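# Swap pink and yellow flowers between drying-rack pegs

## Task

Move the pink flower onto the peg the yellow flower started on, and the yellow flower onto the peg the pink one started on, without deforming any stem. At the end the dryer must still hang from its rail, and every flower must hang upside down (head toward the floor), held by a clip on its stem.

## Robot and tools

ROBOT. There are two arms, left_arm and right_arm. Each has six revolute joints and a two-finger parallel gripper. In the scene frame the left base sits at about (+0.010, +0.307, +0.041) m and the right base at about (+0.045, -0.312, +0.038) m, each yawed very slightly. A camera stand is fixed to the floor behind the arms. A gripper's fingers extend along its own +z axis and separate along its y axis. end_effector_position is the spot between the finger pads, roughly 1 cm short of the fingertips.

FRAMES. Scene frame: origin at table-top height, halfway between the nominal bases; +x points out over the table, +z up, +y toward left_arm. Camera image sides do not match arm names. All hand data for an arm (position, quaternion, velocities, Hand target, its wrist camera's pose) is given in that arm's own base frame. The table and the fixed cameras use the scene frame.

THE 16-NUMBER ROW. Every motion command is built from rows of 16 plain numbers, always covering both arms: left x, y, z, qw, qx, qy, qz, opening, then the same eight for the right arm. x, y, z are an absolute target position in metres, and the quaternion (w first) is an absolute target orientation, both in that arm's base frame. Opening is an absolute command from -1 (closed) to +1 (fully open, 0.094 m). To keep an arm still, resend its last reported pose and desired opening unchanged in every call; to keep an orientation, repeat the same quaternion rather than copying a drifted reading. A 0 opening is a real command, not a placeholder.

execute_actions(actions, cameras). actions is a list of actions; each action is a table of up to 15 rows, one per 1/30 s control step, and a short table keeps repeating its last row. Each target must lie within 0.6 m of that gripper's current position along each of the gripper's axes, or that action is rejected for both arms; the first action is checked against the latest reported state. cameras: list of names, ["all"], or []; an unknown name invalidates the call. An empty actions list returns images and the full state.

move(target, speed, blend, opening_speed, grip_force, blocking, cameras). target: one 16-number row or a list of up to 15 rows (waypoints), with no 0.6 m limit. The grippers travel straight lines, turning the short way, all finishing together; a move is capped at 10 s. speed: m/s, 0.002 to 4.3, default 0.25 (rotation up to twice that in rad/s), one value or one per waypoint. blend: corner rounding radius in m per waypoint; 0 means stop at each. opening_speed: how fast the opening command changes, in scale units per second, at least 0.2. grip_force: newtons per finger pad, 10 to 50, one value or one per arm; it persists until changed, and lower values close slowly. blocking=false returns after about 0.5 s while the motion continues; a new move replaces a running one. Paths do not avoid obstacles or the other arm.

wait(seconds 0 to 10, cameras) lets time pass with the last commands held. stop(cameras) brakes a running move. zoom_image(camera, region) gives a closer look at the latest image of one camera; region is [x0, y0, x1, y1] in pixels from the top-left, at most 504 by 504. read_manual(section) returns only licence texts. finished_scene(scene) ends the present scene, given its number; it cannot be undone.

CAMERAS. cam_head_left, cam_head_right, cam_high, cam_low, cam_left_wrist, cam_right_wrist, all 672x504. Wrist cameras ride on the grippers and can lag during motion.

RESULTS. Each result reports per arm: end_effector_position and end_effector_quat_wxyz, Hand target (where the controller is actually steering, possibly short of your command), Tool commands, grip_measured (measured opening on the -1..1 scale, a bit wide when empty), grip_effort_nm (gripper motor effort; negative means closing), Joint positions (last number is the opening in metres), Joint velocities and joint torques. A move adds a move: line with the ending (done, off_target, moving, held, fault) and any limits (paced: the command was clipped; held: steps were withheld). done means within 10 mm and 2 degrees. Resting a few centimetres off target in free air is normal and not proof of contact. MOTOR HOT warns of overheating; OVER-TEMPERATURE FAULT means that arm has gone limp for 30 s or more.

CONTROL NOTES. Each step the commanded orientation is limited to 40 degrees from the measured one, so large turns need several commands. Fast moves overshoot and strike harder; a target set deep past a contact pushes harder.

AVOID. Any contact between the two arms or grippers (the clearance check does not guard the grippers or wrist cameras). Paths passing near an arm's own base. Hard hits on the rail, dryer or table. Dropping a flower, releasing it while it swings, or letting anything leave the table. Crushing or bending stems: close gently with opening_speed and a reduced grip_force. Long holds with an outstretched arm, which heat the motors.

Each tool is called by a JSON object that holds its "op" and its "data", one argument or row to a line.

## Session

{"op": "execute_actions", "data": {
  "actions": []
}}

Scene clock: 0.00 s.
left_arm: end_effector_position=(+0.3950, +0.1380, +0.1075) grip_measured=+1.000 grip_effort_nm=n/a end_effector_quat_wxyz=(+0.420, -0.340, +0.717, +0.439) | right_arm: end_effector_position=(+0.1969, +0.0519, +0.2336) grip_measured=+1.000 grip_effort_nm=n/a end_effector_quat_wxyz=(-0.091, +0.758, -0.645, -0.006)
Joint positions: left_arm=[-0.061 1.502 0.571 0.122 -1.203 -0.41 0.094] | right_arm=[0.15 0.749 0.853 -1.546 -0.129 -1.573 0.094]
Joint velocities: within noise
Joint torques (N m): no reading
Heat: left arm: hottest elbow 32 °C; right arm: hottest waist 31 °C.
Hand target: left_arm +0.4033, +0.1375, +0.1146; +0.429, -0.345, +0.713, +0.435 | right_arm +0.2014, +0.0526, +0.2424; -0.099, +0.758, -0.644, +0.001
Tool commands: left_gripper/opening=+1.0 right_gripper/opening=+1.0

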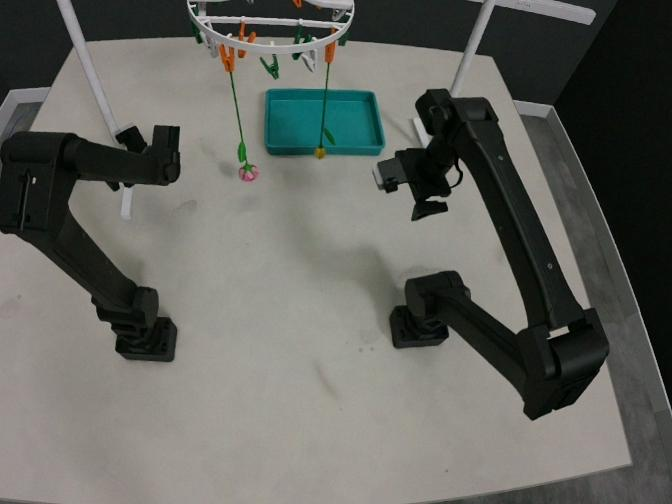

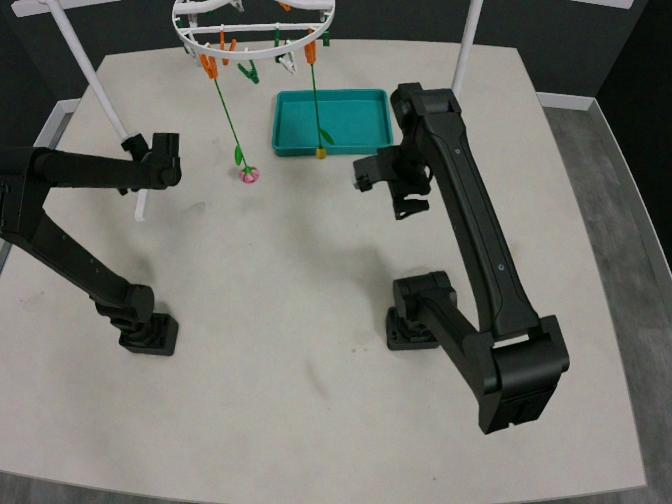

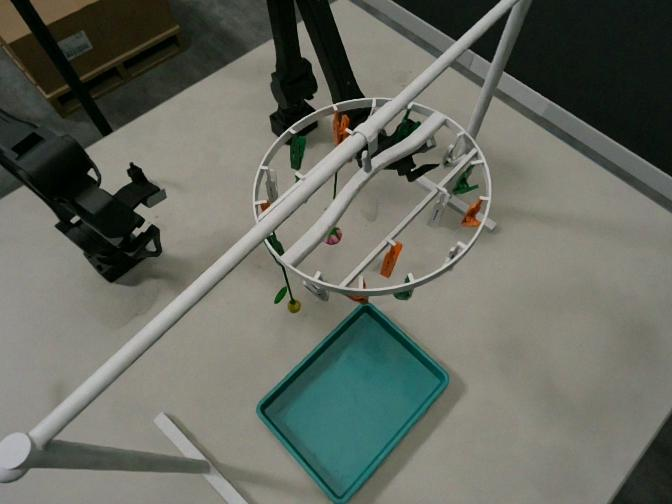

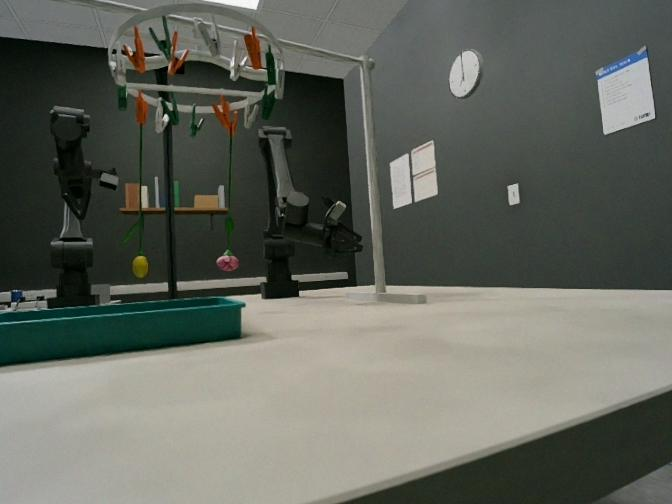

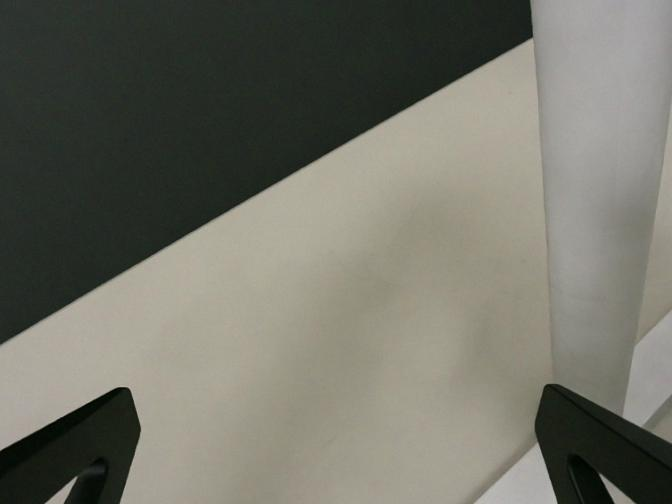

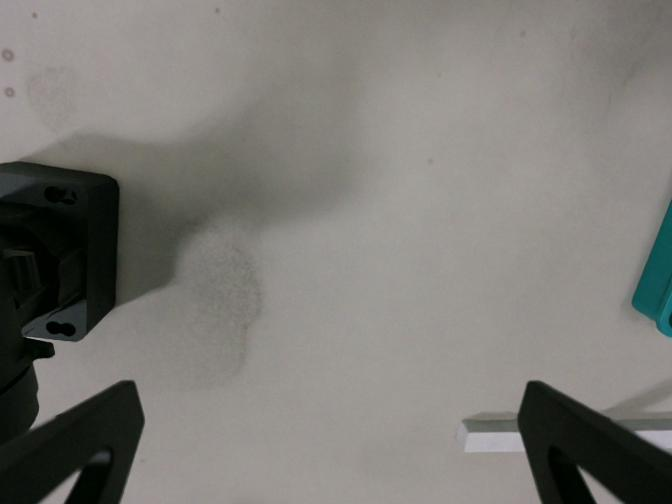

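{"op": "zoom_image", "data": {
  "camera": "cam_low",
  "region": [90, 0, 300, 160]
}}

{"op": "zoom_image", "data": {
  "camera": "cam_low",
  "region": [100, 80, 280, 290]
}}

{"op": "zoom_image", "data": {
  "camera": "cam_high",
  "region": [230, 80, 510, 320]
}}

{"op": "zoom_image", "data": {
  "camera": "cam_head_left",
  "region": [170, 0, 390, 200]
}}

{"op": "zoom_image", "data": {
  "camera": "cam_head_right",
  "region": [160, 0, 380, 200]
}}

Scaled by 2.400 from the camera's 672x504 image, which has a finer 960x720 frame.

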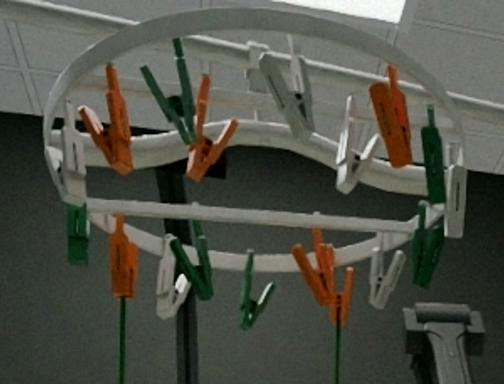

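Scaled by 2.400 from the camera's 672x504 image, which has a finer 960x720 frame.

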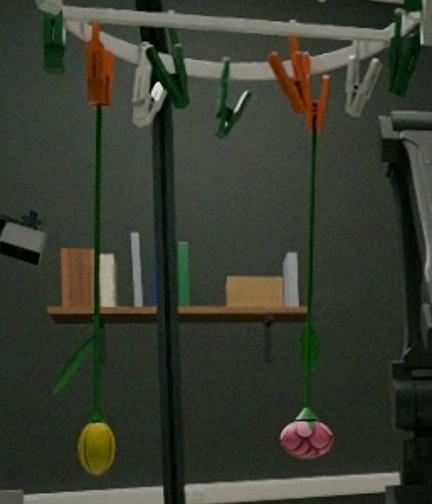

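Scaled by 1.800 from the camera's 672x504 image, which has a finer 960x720 frame.

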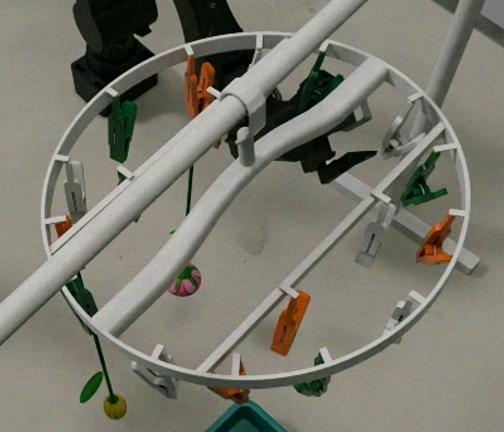

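Scaled by 2.291 from the camera's 672x504 image, which has a finer 960x720 frame.

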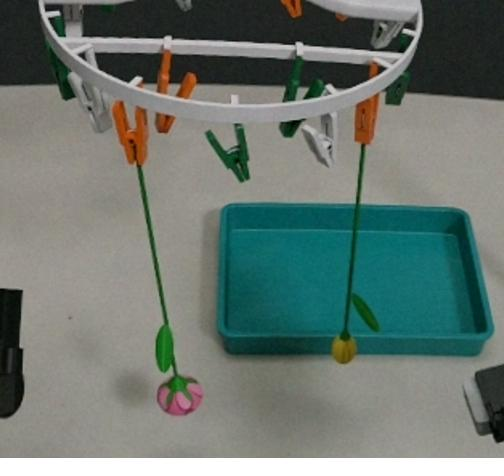

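Scaled by 2.291 from the camera's 672x504 image, which has a finer 960x720 frame.

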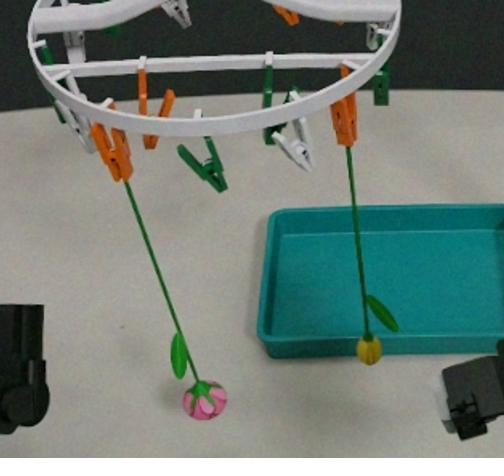

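{"op": "move", "data": {
  "target": [
    [0.2100, -0.0530, 0.2900, 0.8434, -0.0059, 0.5373, 0.0093, 1.0, 0.1969, 0.0519, 0.2336, -0.091, 0.758, -0.645, -0.006, 1.0],
    [0.2857, -0.3009, 0.3410, 0.8434, -0.0059, 0.5373, 0.0093, 1.0, 0.1969, 0.0519, 0.2336, -0.091, 0.758, -0.645, -0.006, 1.0]
  ],
  "speed": 0.3,
  "blend": [0.05, 0.0],
  "cameras": ["cam_left_wrist", "cam_head_left", "cam_low", "cam_high"]
}}

Scene clock: 98.87 s.
left_arm: end_effector_position=(+0.2939, +0.0313, +0.2034) grip_measured=+1.000 grip_effort_nm=-0.03 end_effector_quat_wxyz=(+0.705, -0.164, +0.661, +0.199) | right_arm: end_effector_position=(+0.1969, +0.0519, +0.2336) grip_measured=+1.000 grip_effort_nm=0.00 end_effector_quat_wxyz=(-0.091, +0.758, -0.645, -0.006)
Joint positions: left_arm=[-0.362 0.799 0.025 0.889 -0.878 0.119 0.094] | right_arm=[0.15 0.749 0.853 -1.546 -0.129 -1.573 0.094]
Joint torques (N m): left_arm=[3.14 0.62 7.73 1.58 -0.01 -0.06] | right_arm=[0.5 0.44 8.88 0.55 -0.17 0.04]
Heat: left arm: hottest elbow 38 °C; right arm: hottest elbow 37 °C.
Hand target: left_arm +0.2974, +0.0333, +0.2065; +0.704, -0.172, +0.659, +0.200 | right_arm +0.1983, +0.0521, +0.2365; -0.094, +0.758, -0.645, -0.004
Off the commanded pose: left_arm 0.360 m, 36 deg | right_arm 0.000 m, 0 deg.
move: held (left_arm; a check stopped the path); path passed 0 of 2 targets; limits=held
pose unreachable (left arm): on one or more control steps of this call, first in action 0 (counted from 0), this arm could not follow its commanded pose, so it was not sent that pose on those steps. It may still have moved: this result reports where it is.
cause: moving toward the commanded pose would bring two parts of the arm too close to each other (its shoulder (the part past joint 1) and its forearm (the part past joint 3), with joints 2 (shoulder) and 3 (elbow) between them, 14 mm apart when it was first held).
camera_calibration:
cam_left_wrist: T_world_to_cam=[[0.502728, -0.86331, -0.0442644, -0.111827], [-0.326132, -0.141996, -0.934599, 0.328175], [0.800564, 0.484285, -0.352939, -0.0862545], [0, 0, 0, 1]] pos_world=[0.232299, -0.00817021, 0.27132]
Images, in order (width x height): cam_head_left 672x504, cam_high 672x504, cam_low 672x504, cam_left_wrist 672x504.

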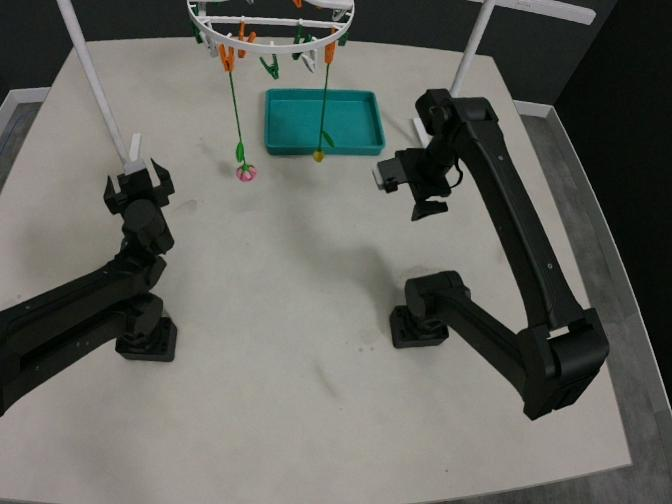

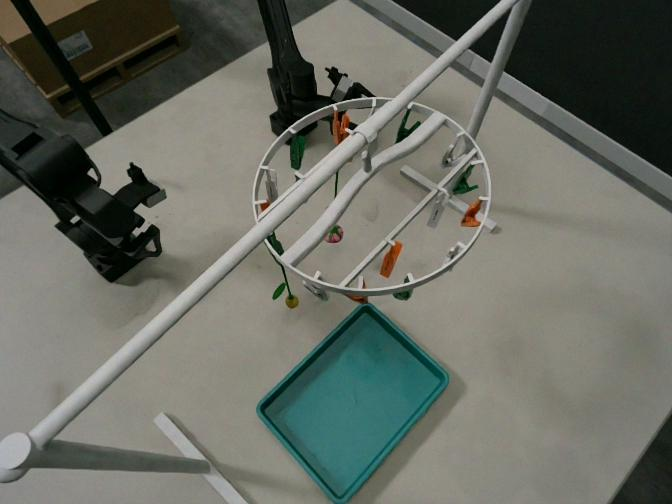

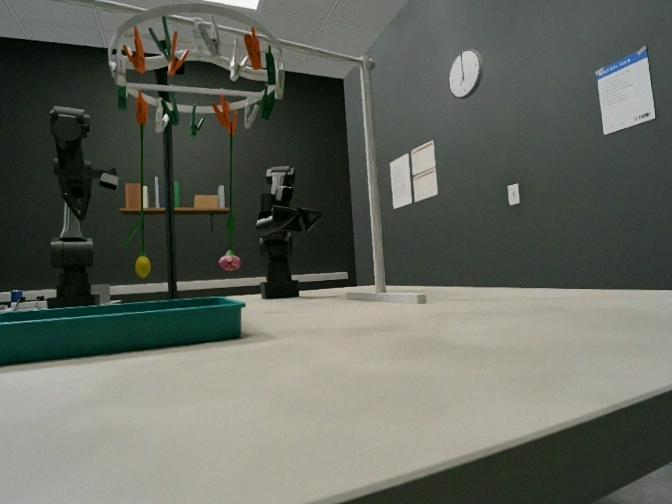

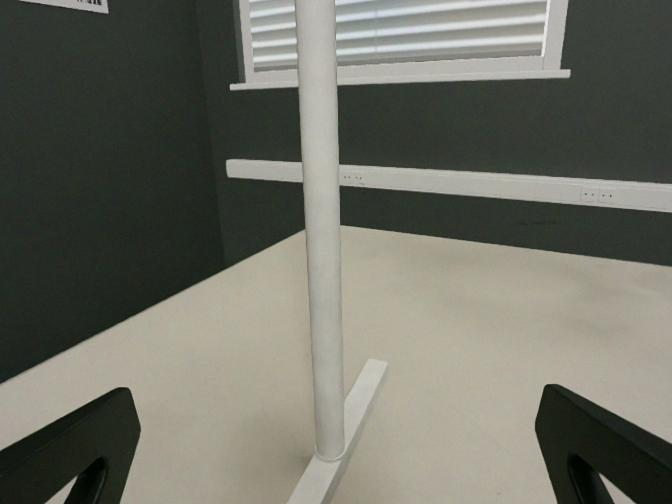

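{"op": "move", "data": {
  "target": [
    [0.3000, 0.0300, 0.3300, 0.705, -0.164, 0.661, 0.199, 1.0, 0.1969, 0.0519, 0.2336, -0.091, 0.758, -0.645, -0.006, 1.0],
    [0.3100, -0.1300, 0.3450, 0.8434, -0.0059, 0.5373, 0.0093, 1.0, 0.1969, 0.0519, 0.2336, -0.091, 0.758, -0.645, -0.006, 1.0],
    [0.2857, -0.3009, 0.3410, 0.8434, -0.0059, 0.5373, 0.0093, 1.0, 0.1969, 0.0519, 0.2336, -0.091, 0.758, -0.645, -0.006, 1.0]
  ],
  "speed": 0.35,
  "blend": [0.03, 0.04, 0.0],
  "cameras": ["cam_left_wrist", "cam_head_left", "cam_low", "cam_high"]
}}

Scene clock: 140.73 s.
left_arm: end_effector_position=(+0.2824, -0.2930, +0.3271) grip_measured=+1.000 grip_effort_nm=-0.03 end_effector_quat_wxyz=(+0.816, +0.033, +0.577, +0.001) | right_arm: end_effector_position=(+0.1969, +0.0519, +0.2336) grip_measured=+1.000 grip_effort_nm=0.00 end_effector_quat_wxyz=(-0.091, +0.758, -0.645, -0.006)
Joint positions: left_arm=[-1.174 1.346 0.476 1.55 -1.013 0.659 0.094] | right_arm=[0.15 0.749 0.853 -1.546 -0.129 -1.573 0.094]
Joint torques (N m): left_arm=[2.61 -5.25 8.61 1.88 0.39 0.17] | right_arm=[0.62 0.26 8.39 0.54 -0.16 0.05]
Heat: left arm: hottest elbow 39 °C; right arm: hottest elbow 37 °C.
Hand target: left_arm +0.2856, -0.3002, +0.3411; +0.822, +0.018, +0.569, -0.007 | right_arm +0.1969, +0.0519, +0.2336; -0.091, +0.758, -0.645, -0.006
Off the commanded pose: left_arm 0.016 m, 7 deg | right_arm 0.000 m, 0 deg.
joint sent to its limit (left arm) — joint 4 (wrist pitch), upper limit. The joint targets are off in orientation, not in position.
move: off_target (left_arm)
camera_calibration:
cam_left_wrist: T_world_to_cam=[[-0.0260146, -0.997507, -0.0655986, -0.263575], [-0.0924534, 0.0677404, -0.99341, 0.408674], [0.995377, -0.0197784, -0.0939851, -0.163785], [0, 0, 0, 1]] pos_world=[0.193954, -0.293841, 0.373298]
Images, in order (width x height): cam_head_left 672x504, cam_high 672x504, cam_low 672x504, cam_left_wrist 672x504.

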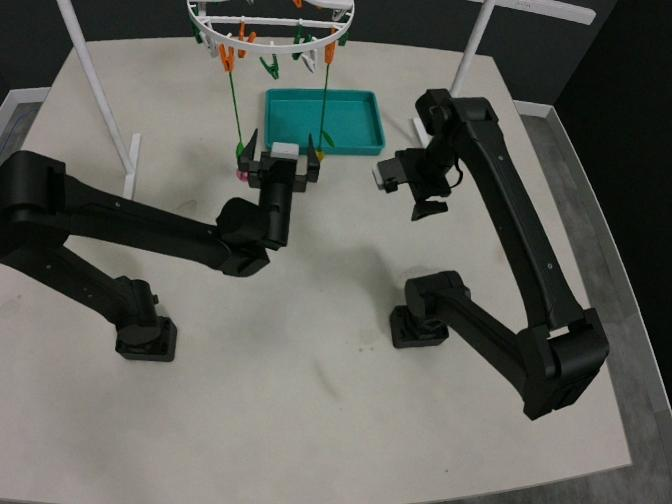

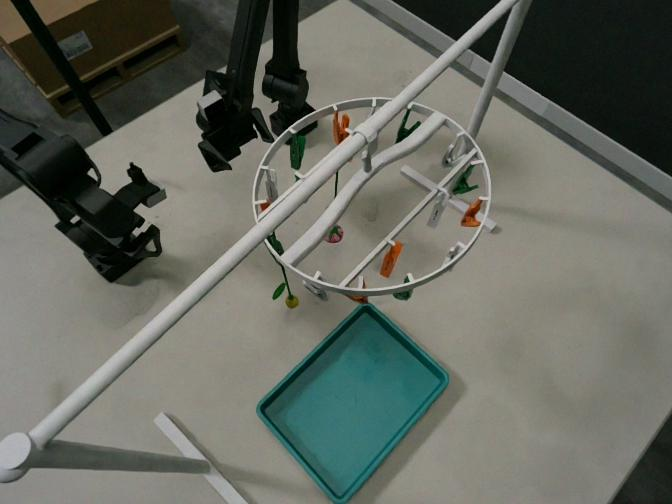

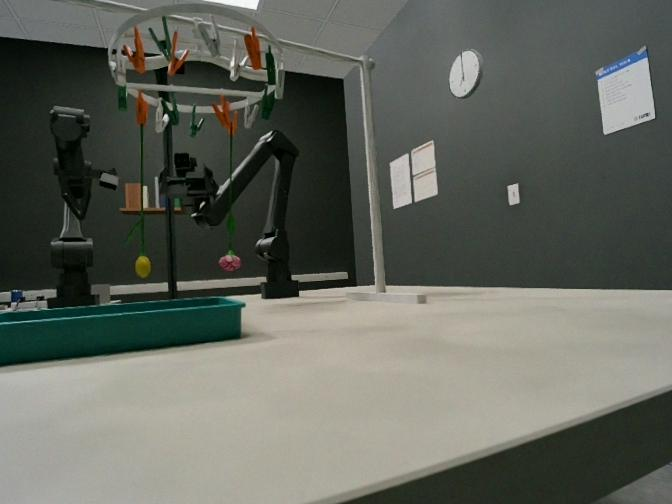

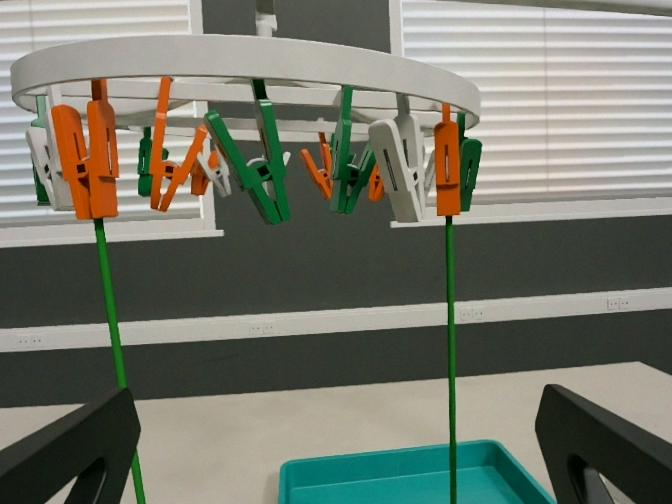

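{"op": "zoom_image", "data": {
  "camera": "cam_left_wrist",
  "region": [0, 60, 250, 250]
}}

{"op": "zoom_image", "data": {
  "camera": "cam_left_wrist",
  "region": [250, 60, 500, 250]
}}

Scaled by 2.016 from the camera's 672x504 image, which has a finer 960x720 frame.

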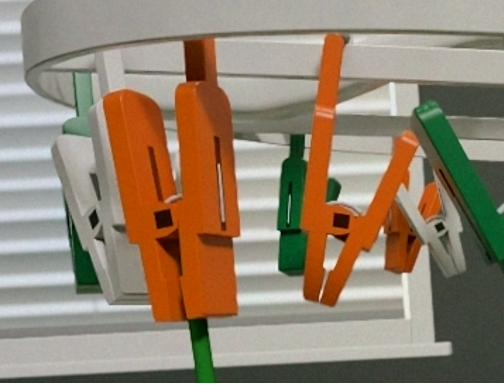

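Scaled by 2.016 from the camera's 672x504 image, which has a finer 960x720 frame.

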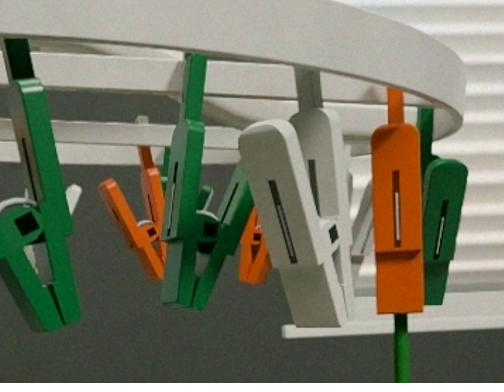

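{"op": "move", "data": {
  "target": [0.2900, -0.2050, 0.3400, 0.816, 0.033, 0.577, 0.001, 1.0, 0.1969, 0.0519, 0.2336, -0.091, 0.758, -0.645, -0.006, 1.0],
  "speed": 0.3,
  "cameras": ["cam_left_wrist"]
}}

{"op": "zoom_image", "data": {
  "camera": "cam_left_wrist",
  "region": [130, 60, 400, 264]
}}

{"op": "zoom_image", "data": {
  "camera": "cam_left_wrist",
  "region": [380, 60, 650, 264]
}}

Scene clock: 209.23 s.
left_arm: end_effector_position=(+0.2889, -0.2088, +0.3375) grip_measured=+1.000 grip_effort_nm=-0.03 end_effector_quat_wxyz=(+0.815, +0.039, +0.578, +0.003) | right_arm: end_effector_position=(+0.1969, +0.0519, +0.2336) grip_measured=+1.000 grip_effort_nm=0.00 end_effector_quat_wxyz=(-0.091, +0.758, -0.645, -0.006)
Joint positions: left_arm=[-1.007 1.009 0.313 1.232 -0.87 0.498 0.094] | right_arm=[0.15 0.749 0.853 -1.546 -0.129 -1.573 0.094]
Joint torques (N m): left_arm=[3.31 -3.66 6.84 1.03 0.37 -0.06] | right_arm=[0.62 0.44 8.36 0.51 -0.18 0.04]
Heat: left arm: hottest elbow 43 °C; right arm: hottest elbow 37 °C.
Hand target: left_arm +0.2900, -0.2050, +0.3399; +0.816, +0.033, +0.577, +0.001 | right_arm +0.1969, +0.0519, +0.2336; -0.091, +0.758, -0.645, -0.006
Off the commanded pose: left_arm 0.005 m, 1 deg | right_arm 0.000 m, 0 deg.
move: done
camera_calibration:
cam_left_wrist: T_world_to_cam=[[-0.0302492, -0.9965, -0.0779321, -0.173106], [-0.0943973, 0.0804673, -0.992277, 0.416742], [0.995075, -0.022659, -0.096501, -0.16727], [0, 0, 0, 1]] pos_world=[0.200549, -0.209824, 0.383891]
Images, in order (width x height): cam_left_wrist 672x504.

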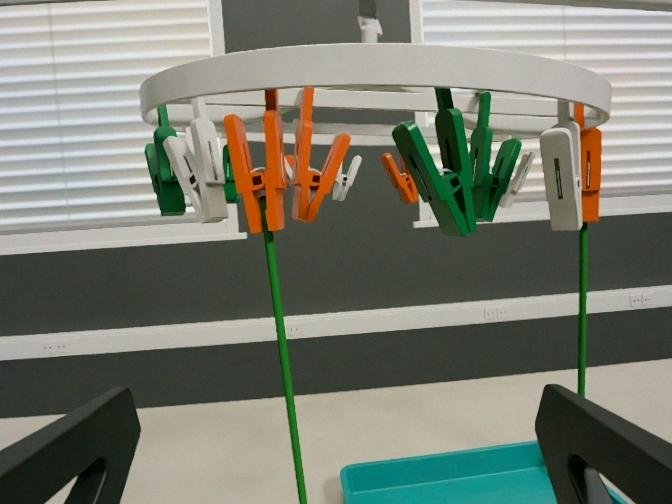

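Scaled by 1.867 from the camera's 672x504 image, which has a finer 960x720 frame.

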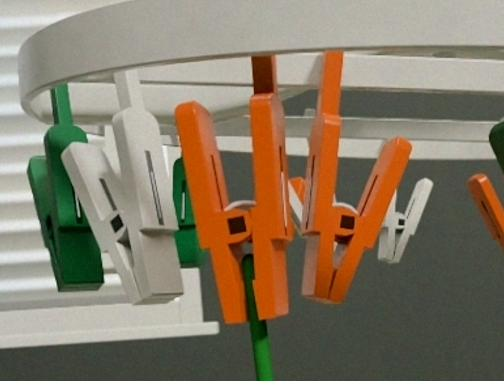

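Scaled by 1.867 from the camera's 672x504 image, which has a finer 960x720 frame.

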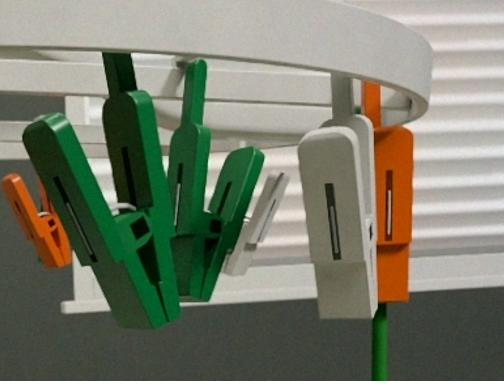

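{"op": "move", "data": {
  "target": [0.3167, -0.1012, 0.2600, 0.6533, 0.2706, 0.6533, -0.2706, 1.0, 0.2700, 0.3000, 0.3550, 0.7546, 0.0098, 0.6560, -0.0113, 1.0],
  "speed": 0.45,
  "cameras": ["cam_right_wrist", "cam_head_left", "cam_low"]
}}

{"op": "zoom_image", "data": {
  "camera": "cam_right_wrist",
  "region": [0, 0, 340, 252]
}}

{"op": "zoom_image", "data": {
  "camera": "cam_right_wrist",
  "region": [330, 0, 670, 252]
}}

Scene clock: 283.47 s.
left_arm: end_effector_position=(+0.3056, -0.1047, +0.2349) grip_measured=+1.000 grip_effort_nm=-0.03 end_effector_quat_wxyz=(+0.635, +0.264, +0.669, -0.282) | right_arm: end_effector_position=(+0.2682, +0.2916, +0.3425) grip_measured=+1.000 grip_effort_nm=0.00 end_effector_quat_wxyz=(+0.750, +0.004, +0.661, -0.017)
Joint positions: left_arm=[0.107 0.69 0.203 0.432 0.899 0.001 0.094] | right_arm=[1.26 1.145 0.552 1.022 1.262 -0.427 0.094]
Joint torques (N m): left_arm=[3.31 0.21 11.32 2.55 0.16 0.05] | right_arm=[0.73 -4.72 10.13 1.88 -0.34 -0.12]
Heat: left arm: hottest elbow 42 °C; right arm: hottest elbow 37 °C.
Hand target: left_arm +0.3153, -0.1010, +0.2598; +0.653, +0.271, +0.653, -0.270 | right_arm +0.2697, +0.2995, +0.3548; +0.754, +0.010, +0.657, -0.011
Off the commanded pose: left_arm 0.028 m, 3 deg | right_arm 0.015 m, 1 deg.
move: off_target (left_arm, right_arm)
camera_calibration:
cam_right_wrist: T_world_to_cam=[[-0.0257303, -0.999354, 0.0250796, 0.288625], [-0.297881, -0.0162835, -0.954464, 0.451882], [0.954256, -0.0320294, -0.29727, -0.0558864], [0, 0, 0, 1]] pos_world=[0.195364, 0.294007, 0.407453]
Images, in order (width x height): cam_head_left 672x504, cam_low 672x504, cam_right_wrist 672x504.

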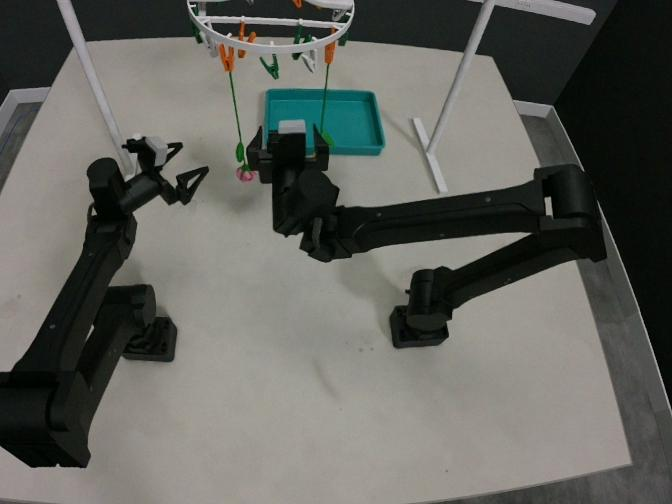

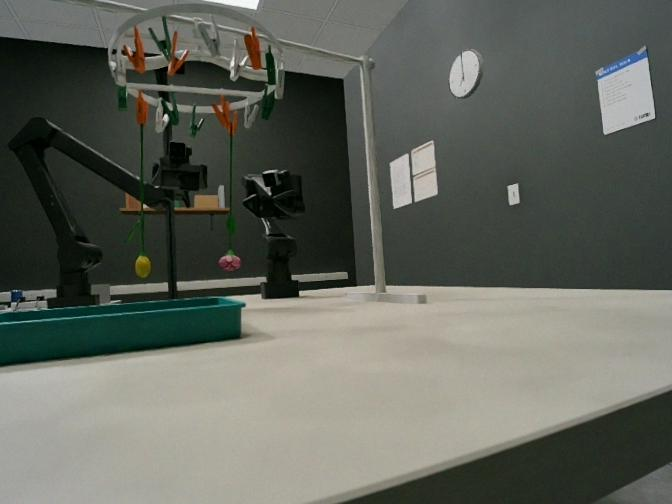

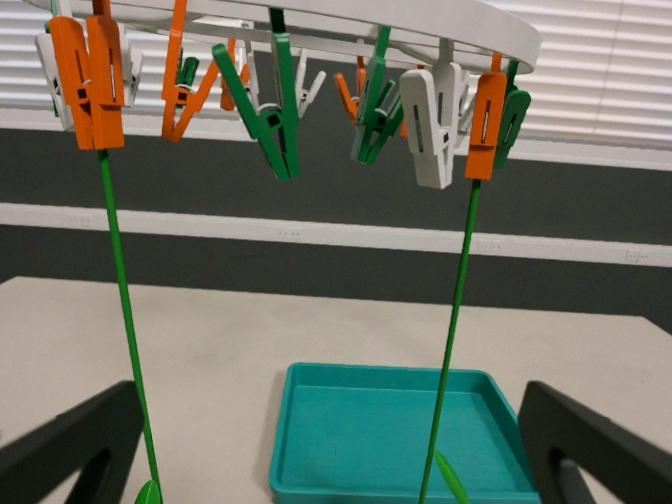

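Scaled by 1.482 from the camera's 672x504 image, which has a finer 960x720 frame.

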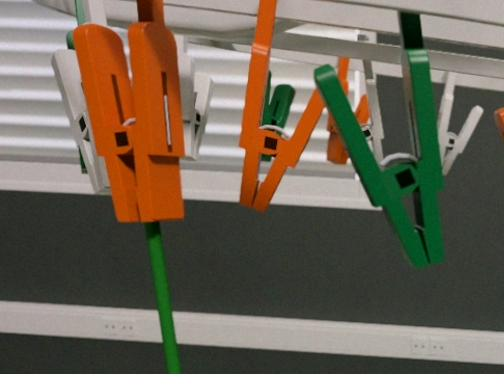

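Scaled by 1.482 from the camera's 672x504 image, which has a finer 960x720 frame.

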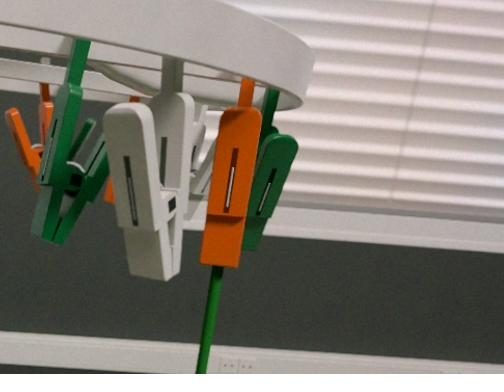

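{"op": "move", "data": {
  "target": [0.3056, -0.1047, 0.2349, 0.635, 0.264, 0.669, -0.282, 1.0, 0.2700, 0.3600, 0.4250, 0.7070, 0.0106, 0.7070, -0.0106, 1.0],
  "speed": 0.35,
  "cameras": ["cam_right_wrist"]
}}

{"op": "zoom_image", "data": {
  "camera": "cam_right_wrist",
  "region": [100, 50, 380, 260]
}}

{"op": "zoom_image", "data": {
  "camera": "cam_right_wrist",
  "region": [380, 50, 660, 260]
}}

Scene clock: 312.57 s.
left_arm: end_effector_position=(+0.3055, -0.1046, +0.2349) grip_measured=+1.000 grip_effort_nm=-0.03 end_effector_quat_wxyz=(+0.635, +0.264, +0.669, -0.282) | right_arm: end_effector_position=(+0.2686, +0.3542, +0.3941) grip_measured=+1.000 grip_effort_nm=0.00 end_effector_quat_wxyz=(+0.703, -0.015, +0.710, -0.037)
Joint positions: left_arm=[0.107 0.69 0.203 0.432 0.899 0.001 0.094] | right_arm=[1.315 1.155 0.875 0.238 1.347 -0.033 0.094]
Joint velocities: left_arm=[-0.015 -0.044 0.002 -0.002 0.022 -0.051 0] | right_arm=[within noise]
Joint torques (N m): left_arm=[2.61 -0.32 8.12 1.87 0.1 0.06] | right_arm=[0.56 -9 13.23 1.24 -0.02 0.21]
Heat: left arm: hottest elbow 51 °C; right arm: hottest elbow 38 °C.
Hand target: left_arm +0.3056, -0.1046, +0.2349; +0.635, +0.264, +0.669, -0.282 | right_arm +0.2693, +0.3583, +0.4245; +0.708, +0.010, +0.706, -0.011
Off the commanded pose: left_arm 0.000 m, 0 deg | right_arm 0.031 m, 4 deg.
move: off_target (right_arm)
camera_calibration:
cam_right_wrist: T_world_to_cam=[[-0.026025, -0.996248, 0.0825374, 0.326262], [-0.426096, -0.0636344, -0.902437, 0.532929], [0.904304, -0.0586548, -0.422841, 0.0333917], [0, 0, 0, 1]] pos_world=[0.205374, 0.360909, 0.468125]
Images, in order (width x height): cam_right_wrist 672x504.

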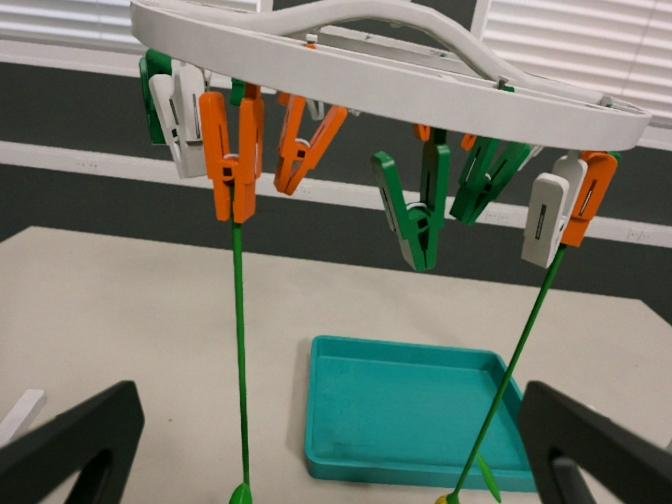

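Scaled by 1.800 from the camera's 672x504 image, which has a finer 960x720 frame.

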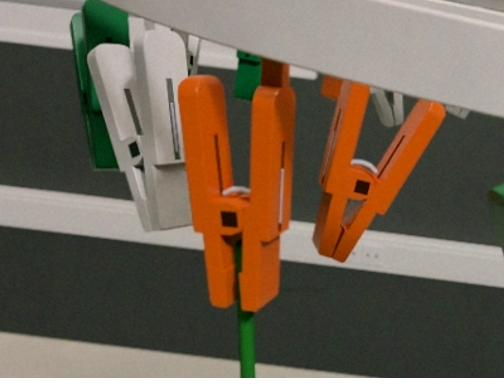

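Scaled by 1.800 from the camera's 672x504 image, which has a finer 960x720 frame.

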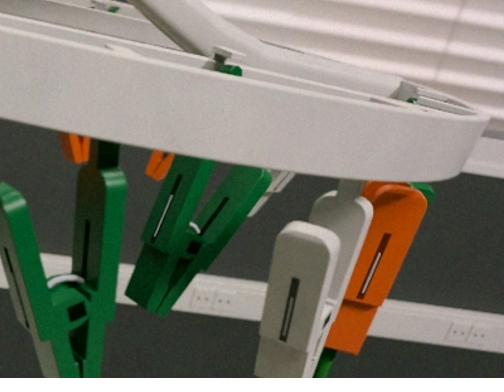

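{"op": "move", "data": {
  "target": [0.3696, -0.1409, 0.2700, 0.6533, 0.2706, 0.6533, -0.2706, 0.1, 0.3270, 0.4065, 0.4630, 0.7061, 0.0365, 0.7069, 0.0153, 0.064],
  "speed": 0.25,
  "cameras": ["cam_left_wrist", "cam_right_wrist", "cam_head_left", "cam_low"]
}}

Scene clock: 352.40 s.
left_arm: end_effector_position=(+0.3559, -0.1362, +0.2423) grip_measured=+0.102 grip_effort_nm=-0.12 end_effector_quat_wxyz=(+0.634, +0.262, +0.674, -0.275) | right_arm: end_effector_position=(+0.3199, +0.4004, +0.4390) grip_measured=+0.066 grip_effort_nm=-0.08 end_effector_quat_wxyz=(+0.702, +0.015, +0.712, -0.002)
Joint positions: left_arm=[-0.058 0.914 0.31 0.542 0.72 0.001 0.052] | right_arm=[1.226 1.285 1.104 0.139 1.248 0.057 0.05]
Joint torques (N m): left_arm=[1.9 -1.73 11.33 2.81 -0.04 0.04] | right_arm=[-0.09 -10.11 13.49 1.2 -0.03 0.18]
Heat: left arm: hottest elbow 49 °C; right arm: hottest elbow 49 °C.
Hand target: left_arm +0.3676, -0.1402, +0.2699; +0.653, +0.271, +0.653, -0.271 | right_arm +0.3261, +0.4052, +0.4625; +0.707, +0.036, +0.706, +0.015
Off the commanded pose: left_arm 0.031 m, 3 deg | right_arm 0.026 m, 3 deg.
move: off_target (left_arm, right_arm)
camera_calibration:
cam_left_wrist: T_world_to_cam=[[-0.697991, -0.715669, 0.0250312, 0.144799], [-0.346565, 0.307003, -0.886364, 0.417731], [0.626659, -0.627349, -0.462311, -0.10409], [0, 0, 0, 1]] pos_world=[0.311068, -0.0899175, 0.318515]
cam_right_wrist: T_world_to_cam=[[-0.0175262, -0.999799, -0.00970717, 0.409111], [-0.427048, 0.0162639, -0.904083, 0.567237], [0.904059, -0.0116997, -0.427247, -0.00815913], [0, 0, 0, 1]] pos_world=[0.256784, 0.399708, 0.513314]
Images, in order (width x height): cam_head_left 672x504, cam_low 672x504, cam_left_wrist 672x504, cam_right_wrist 672x504.

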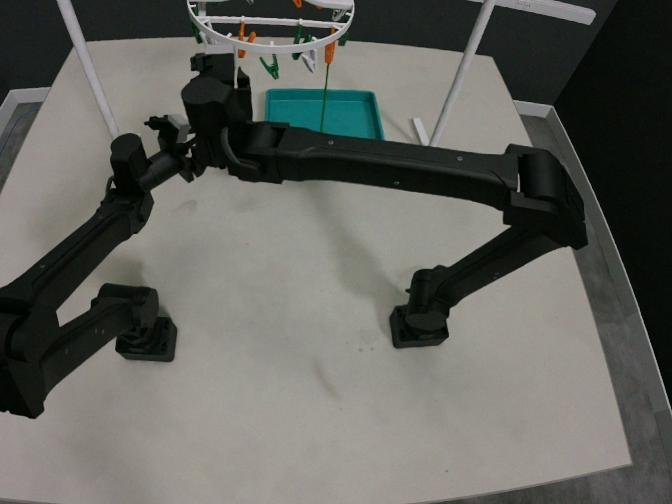

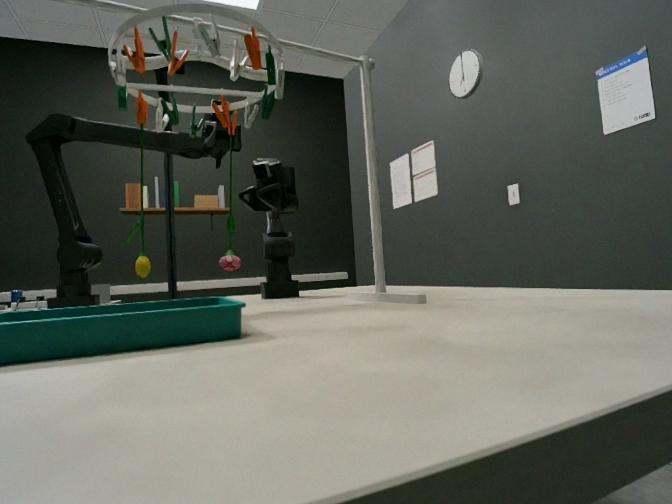

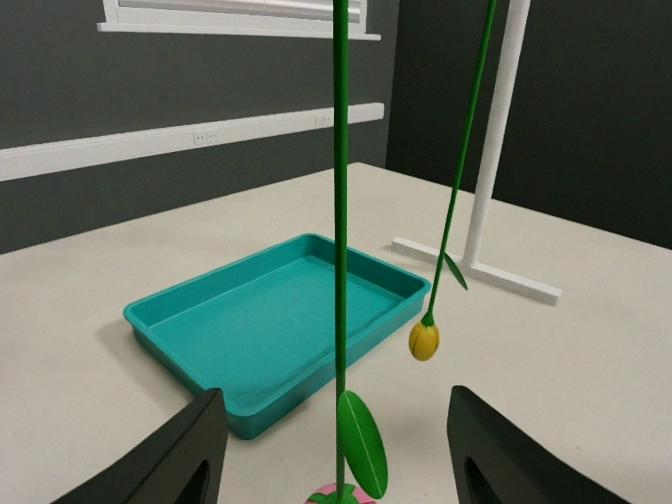

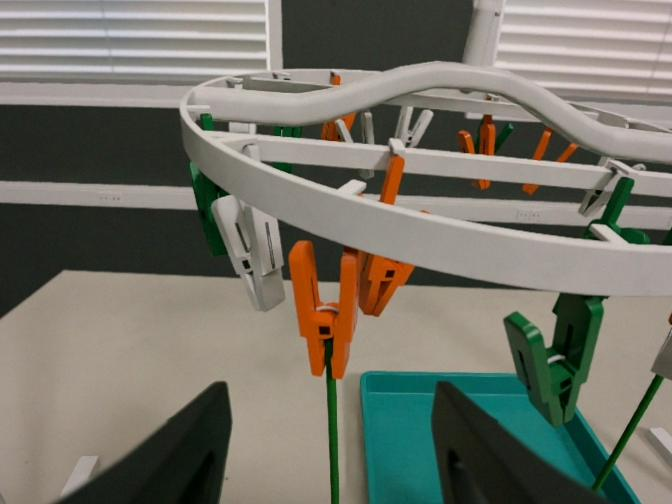

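{"op": "move", "data": {
  "target": [0.3850, -0.1390, 0.2540, 0.6261, 0.3455, 0.5983, -0.3615, 0.1, 0.3270, 0.4065, 0.4590, 0.8424, 0.0390, 0.5373, 0.0070, 0.064],
  "speed": 0.25,
  "cameras": ["cam_left_wrist", "cam_right_wrist", "cam_head_left"]
}}

Scene clock: 388.80 s.
left_arm: end_effector_position=(+0.3696, -0.1425, +0.2361) grip_measured=+0.102 grip_effort_nm=-0.12 end_effector_quat_wxyz=(+0.611, +0.341, +0.611, -0.370) | right_arm: end_effector_position=(+0.3211, +0.4045, +0.4618) grip_measured=+0.066 grip_effort_nm=-0.07 end_effector_quat_wxyz=(+0.842, +0.040, +0.538, +0.017)
Joint positions: left_arm=[0.032 1.2 0.383 0.861 1.084 -0.074 0.052] | right_arm=[1.195 1.511 1.008 1.47 1.039 -0.801 0.05]
Joint torques (N m): left_arm=[3.25 -3.78 9.62 2.52 0.11 -0.07] | right_arm=[-0.09 -11.63 8.29 1.31 -0.55 -0.14]
Heat: left arm: hottest elbow 54 °C; right arm: hottest elbow 53 °C.
Hand target: left_arm +0.3839, -0.1387, +0.2538; +0.626, +0.346, +0.599, -0.361 | right_arm +0.3270, +0.4063, +0.4590; +0.842, +0.039, +0.537, +0.007
Off the commanded pose: left_arm 0.024 m, 3 deg | right_arm 0.007 m, 1 deg.
move: off_target (left_arm)
camera_calibration:
cam_left_wrist: T_world_to_cam=[[-0.865948, -0.499655, 0.0218856, 0.243598], [-0.218576, 0.338728, -0.915144, 0.382921], [0.449843, -0.79725, -0.402533, -0.0924441], [0, 0, 0, 1]] pos_world=[0.336226, -0.0816921, 0.307884]
cam_right_wrist: T_world_to_cam=[[-0.0120704, -0.997079, -0.075422, 0.440948], [0.00451797, 0.0753724, -0.997145, 0.468795], [0.999917, -0.0123767, 0.00359499, -0.228925], [0, 0, 0, 1]] pos_world=[0.23211, 0.401492, 0.501537]
Images, in order (width x height): cam_head_left 672x504, cam_left_wrist 672x504, cam_right_wrist 672x504.

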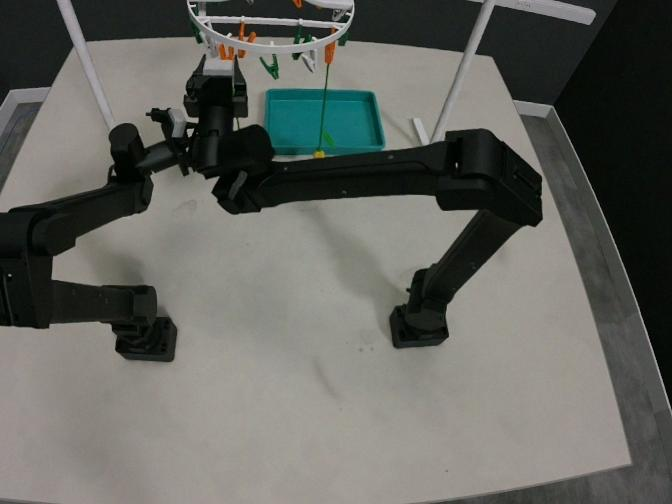

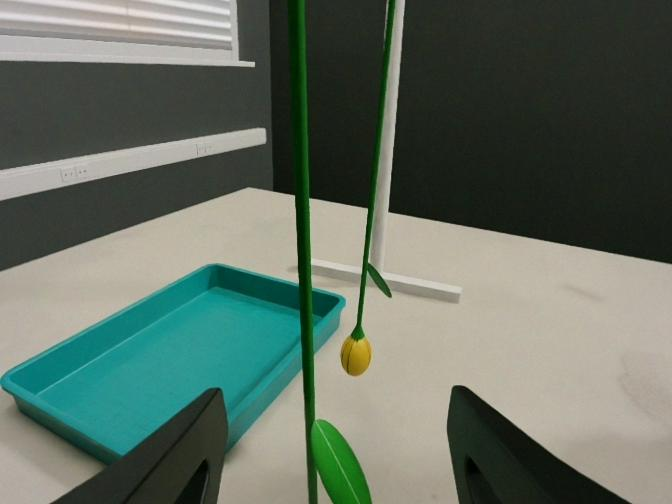

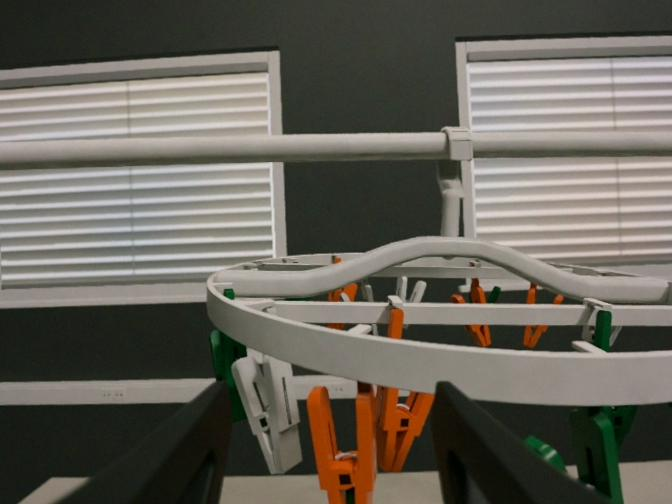

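{"op": "move", "data": {
  "target": [
    [0.4193, -0.1770, 0.2440, 0.6261, 0.3455, 0.5983, -0.3615, 0.1, 0.3270, 0.4025, 0.4340, 0.8424, 0.0390, 0.5373, 0.0070, 0.064],
    [0.4193, -0.1770, 0.2440, 0.6261, 0.3455, 0.5983, -0.3615, 0.1, 0.3600, 0.4025, 0.4340, 0.8424, 0.0390, 0.5373, 0.0070, 0.064]
  ],
  "speed": 0.15,
  "blend": [0.005, 0.0],
  "cameras": ["cam_left_wrist", "cam_right_wrist"]
}}

Scene clock: 405.93 s.
left_arm: end_effector_position=(+0.4057, -0.1722, +0.2275) grip_measured=+0.102 grip_effort_nm=-0.12 end_effector_quat_wxyz=(+0.610, +0.333, +0.617, -0.369) | right_arm: end_effector_position=(+0.3555, +0.3976, +0.4378) grip_measured=+0.066 grip_effort_nm=-0.07 end_effector_quat_wxyz=(+0.844, +0.039, +0.536, +0.004)
Joint positions: left_arm=[-0.068 1.331 0.461 0.9 0.971 -0.074 0.052] | right_arm=[1.12 1.556 0.993 1.458 0.998 -0.732 0.05]
Joint torques (N m): left_arm=[1.9 -5.3 9.25 2.59 -0.08 0.15] | right_arm=[0.32 -12.4 8.1 0.58 -0.51 0.21]
Heat: left arm: hottest elbow 53 °C; right arm: hottest elbow 49 °C.
Hand target: left_arm +0.4183, -0.1766, +0.2440; +0.626, +0.345, +0.599, -0.361 | right_arm +0.3598, +0.4024, +0.4339; +0.842, +0.039, +0.537, +0.007
Off the commanded pose: left_arm 0.022 m, 3 deg | right_arm 0.008 m, 0 deg.
move: off_target (left_arm)
camera_calibration:
cam_left_wrist: T_world_to_cam=[[-0.859252, -0.510323, 0.0354363, 0.252559], [-0.235047, 0.332333, -0.913405, 0.398185], [0.454355, -0.793174, -0.405508, -0.136251], [0, 0, 0, 1]] pos_world=[0.372511, -0.111514, 0.299503]
cam_right_wrist: T_world_to_cam=[[-0.0331943, -0.99766, -0.0597791, 0.433514], [0.0116905, 0.0594204, -0.998165, 0.449577], [0.999381, -0.0338322, 0.00969069, -0.257207], [0, 0, 0, 1]] pos_world=[0.266183, 0.397083, 0.477159]
Images, in order (width x height): cam_left_wrist 672x504, cam_right_wrist 672x504.

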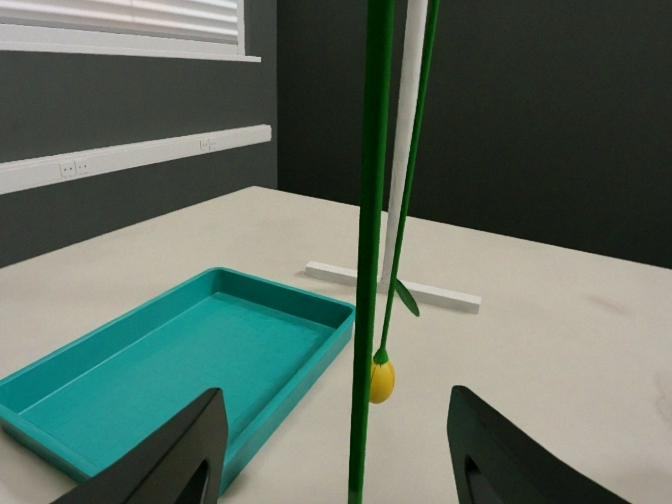

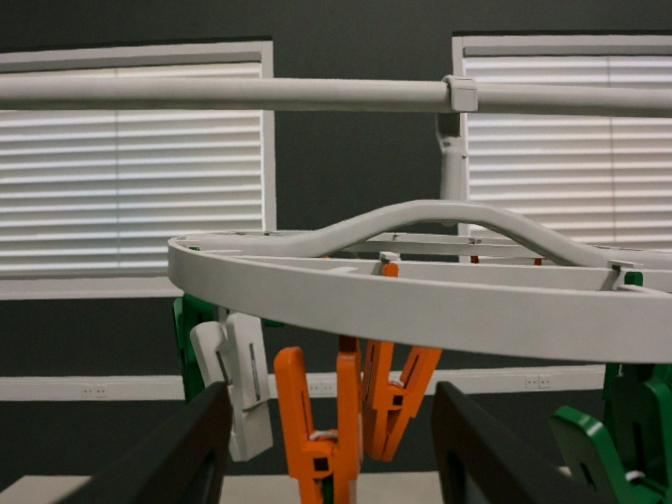

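{"op": "zoom_image", "data": {
  "camera": "cam_left_wrist",
  "region": [180, 252, 500, 504]
}}

{"op": "zoom_image", "data": {
  "camera": "cam_right_wrist",
  "region": [180, 300, 480, 504]
}}

Scaled by 1.575 from the camera's 672x504 image, which has a finer 960x720 frame.

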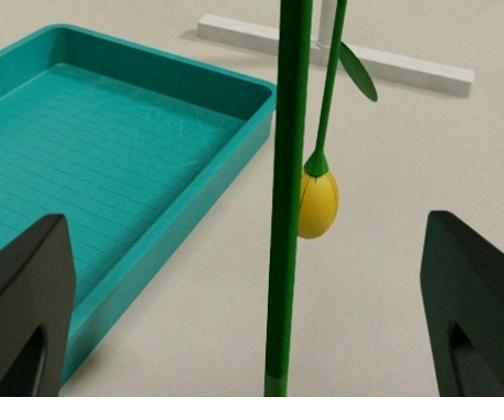

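Scaled by 1.680 from the camera's 672x504 image, which has a finer 960x720 frame.

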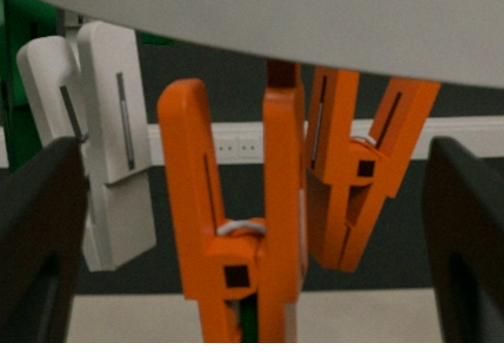

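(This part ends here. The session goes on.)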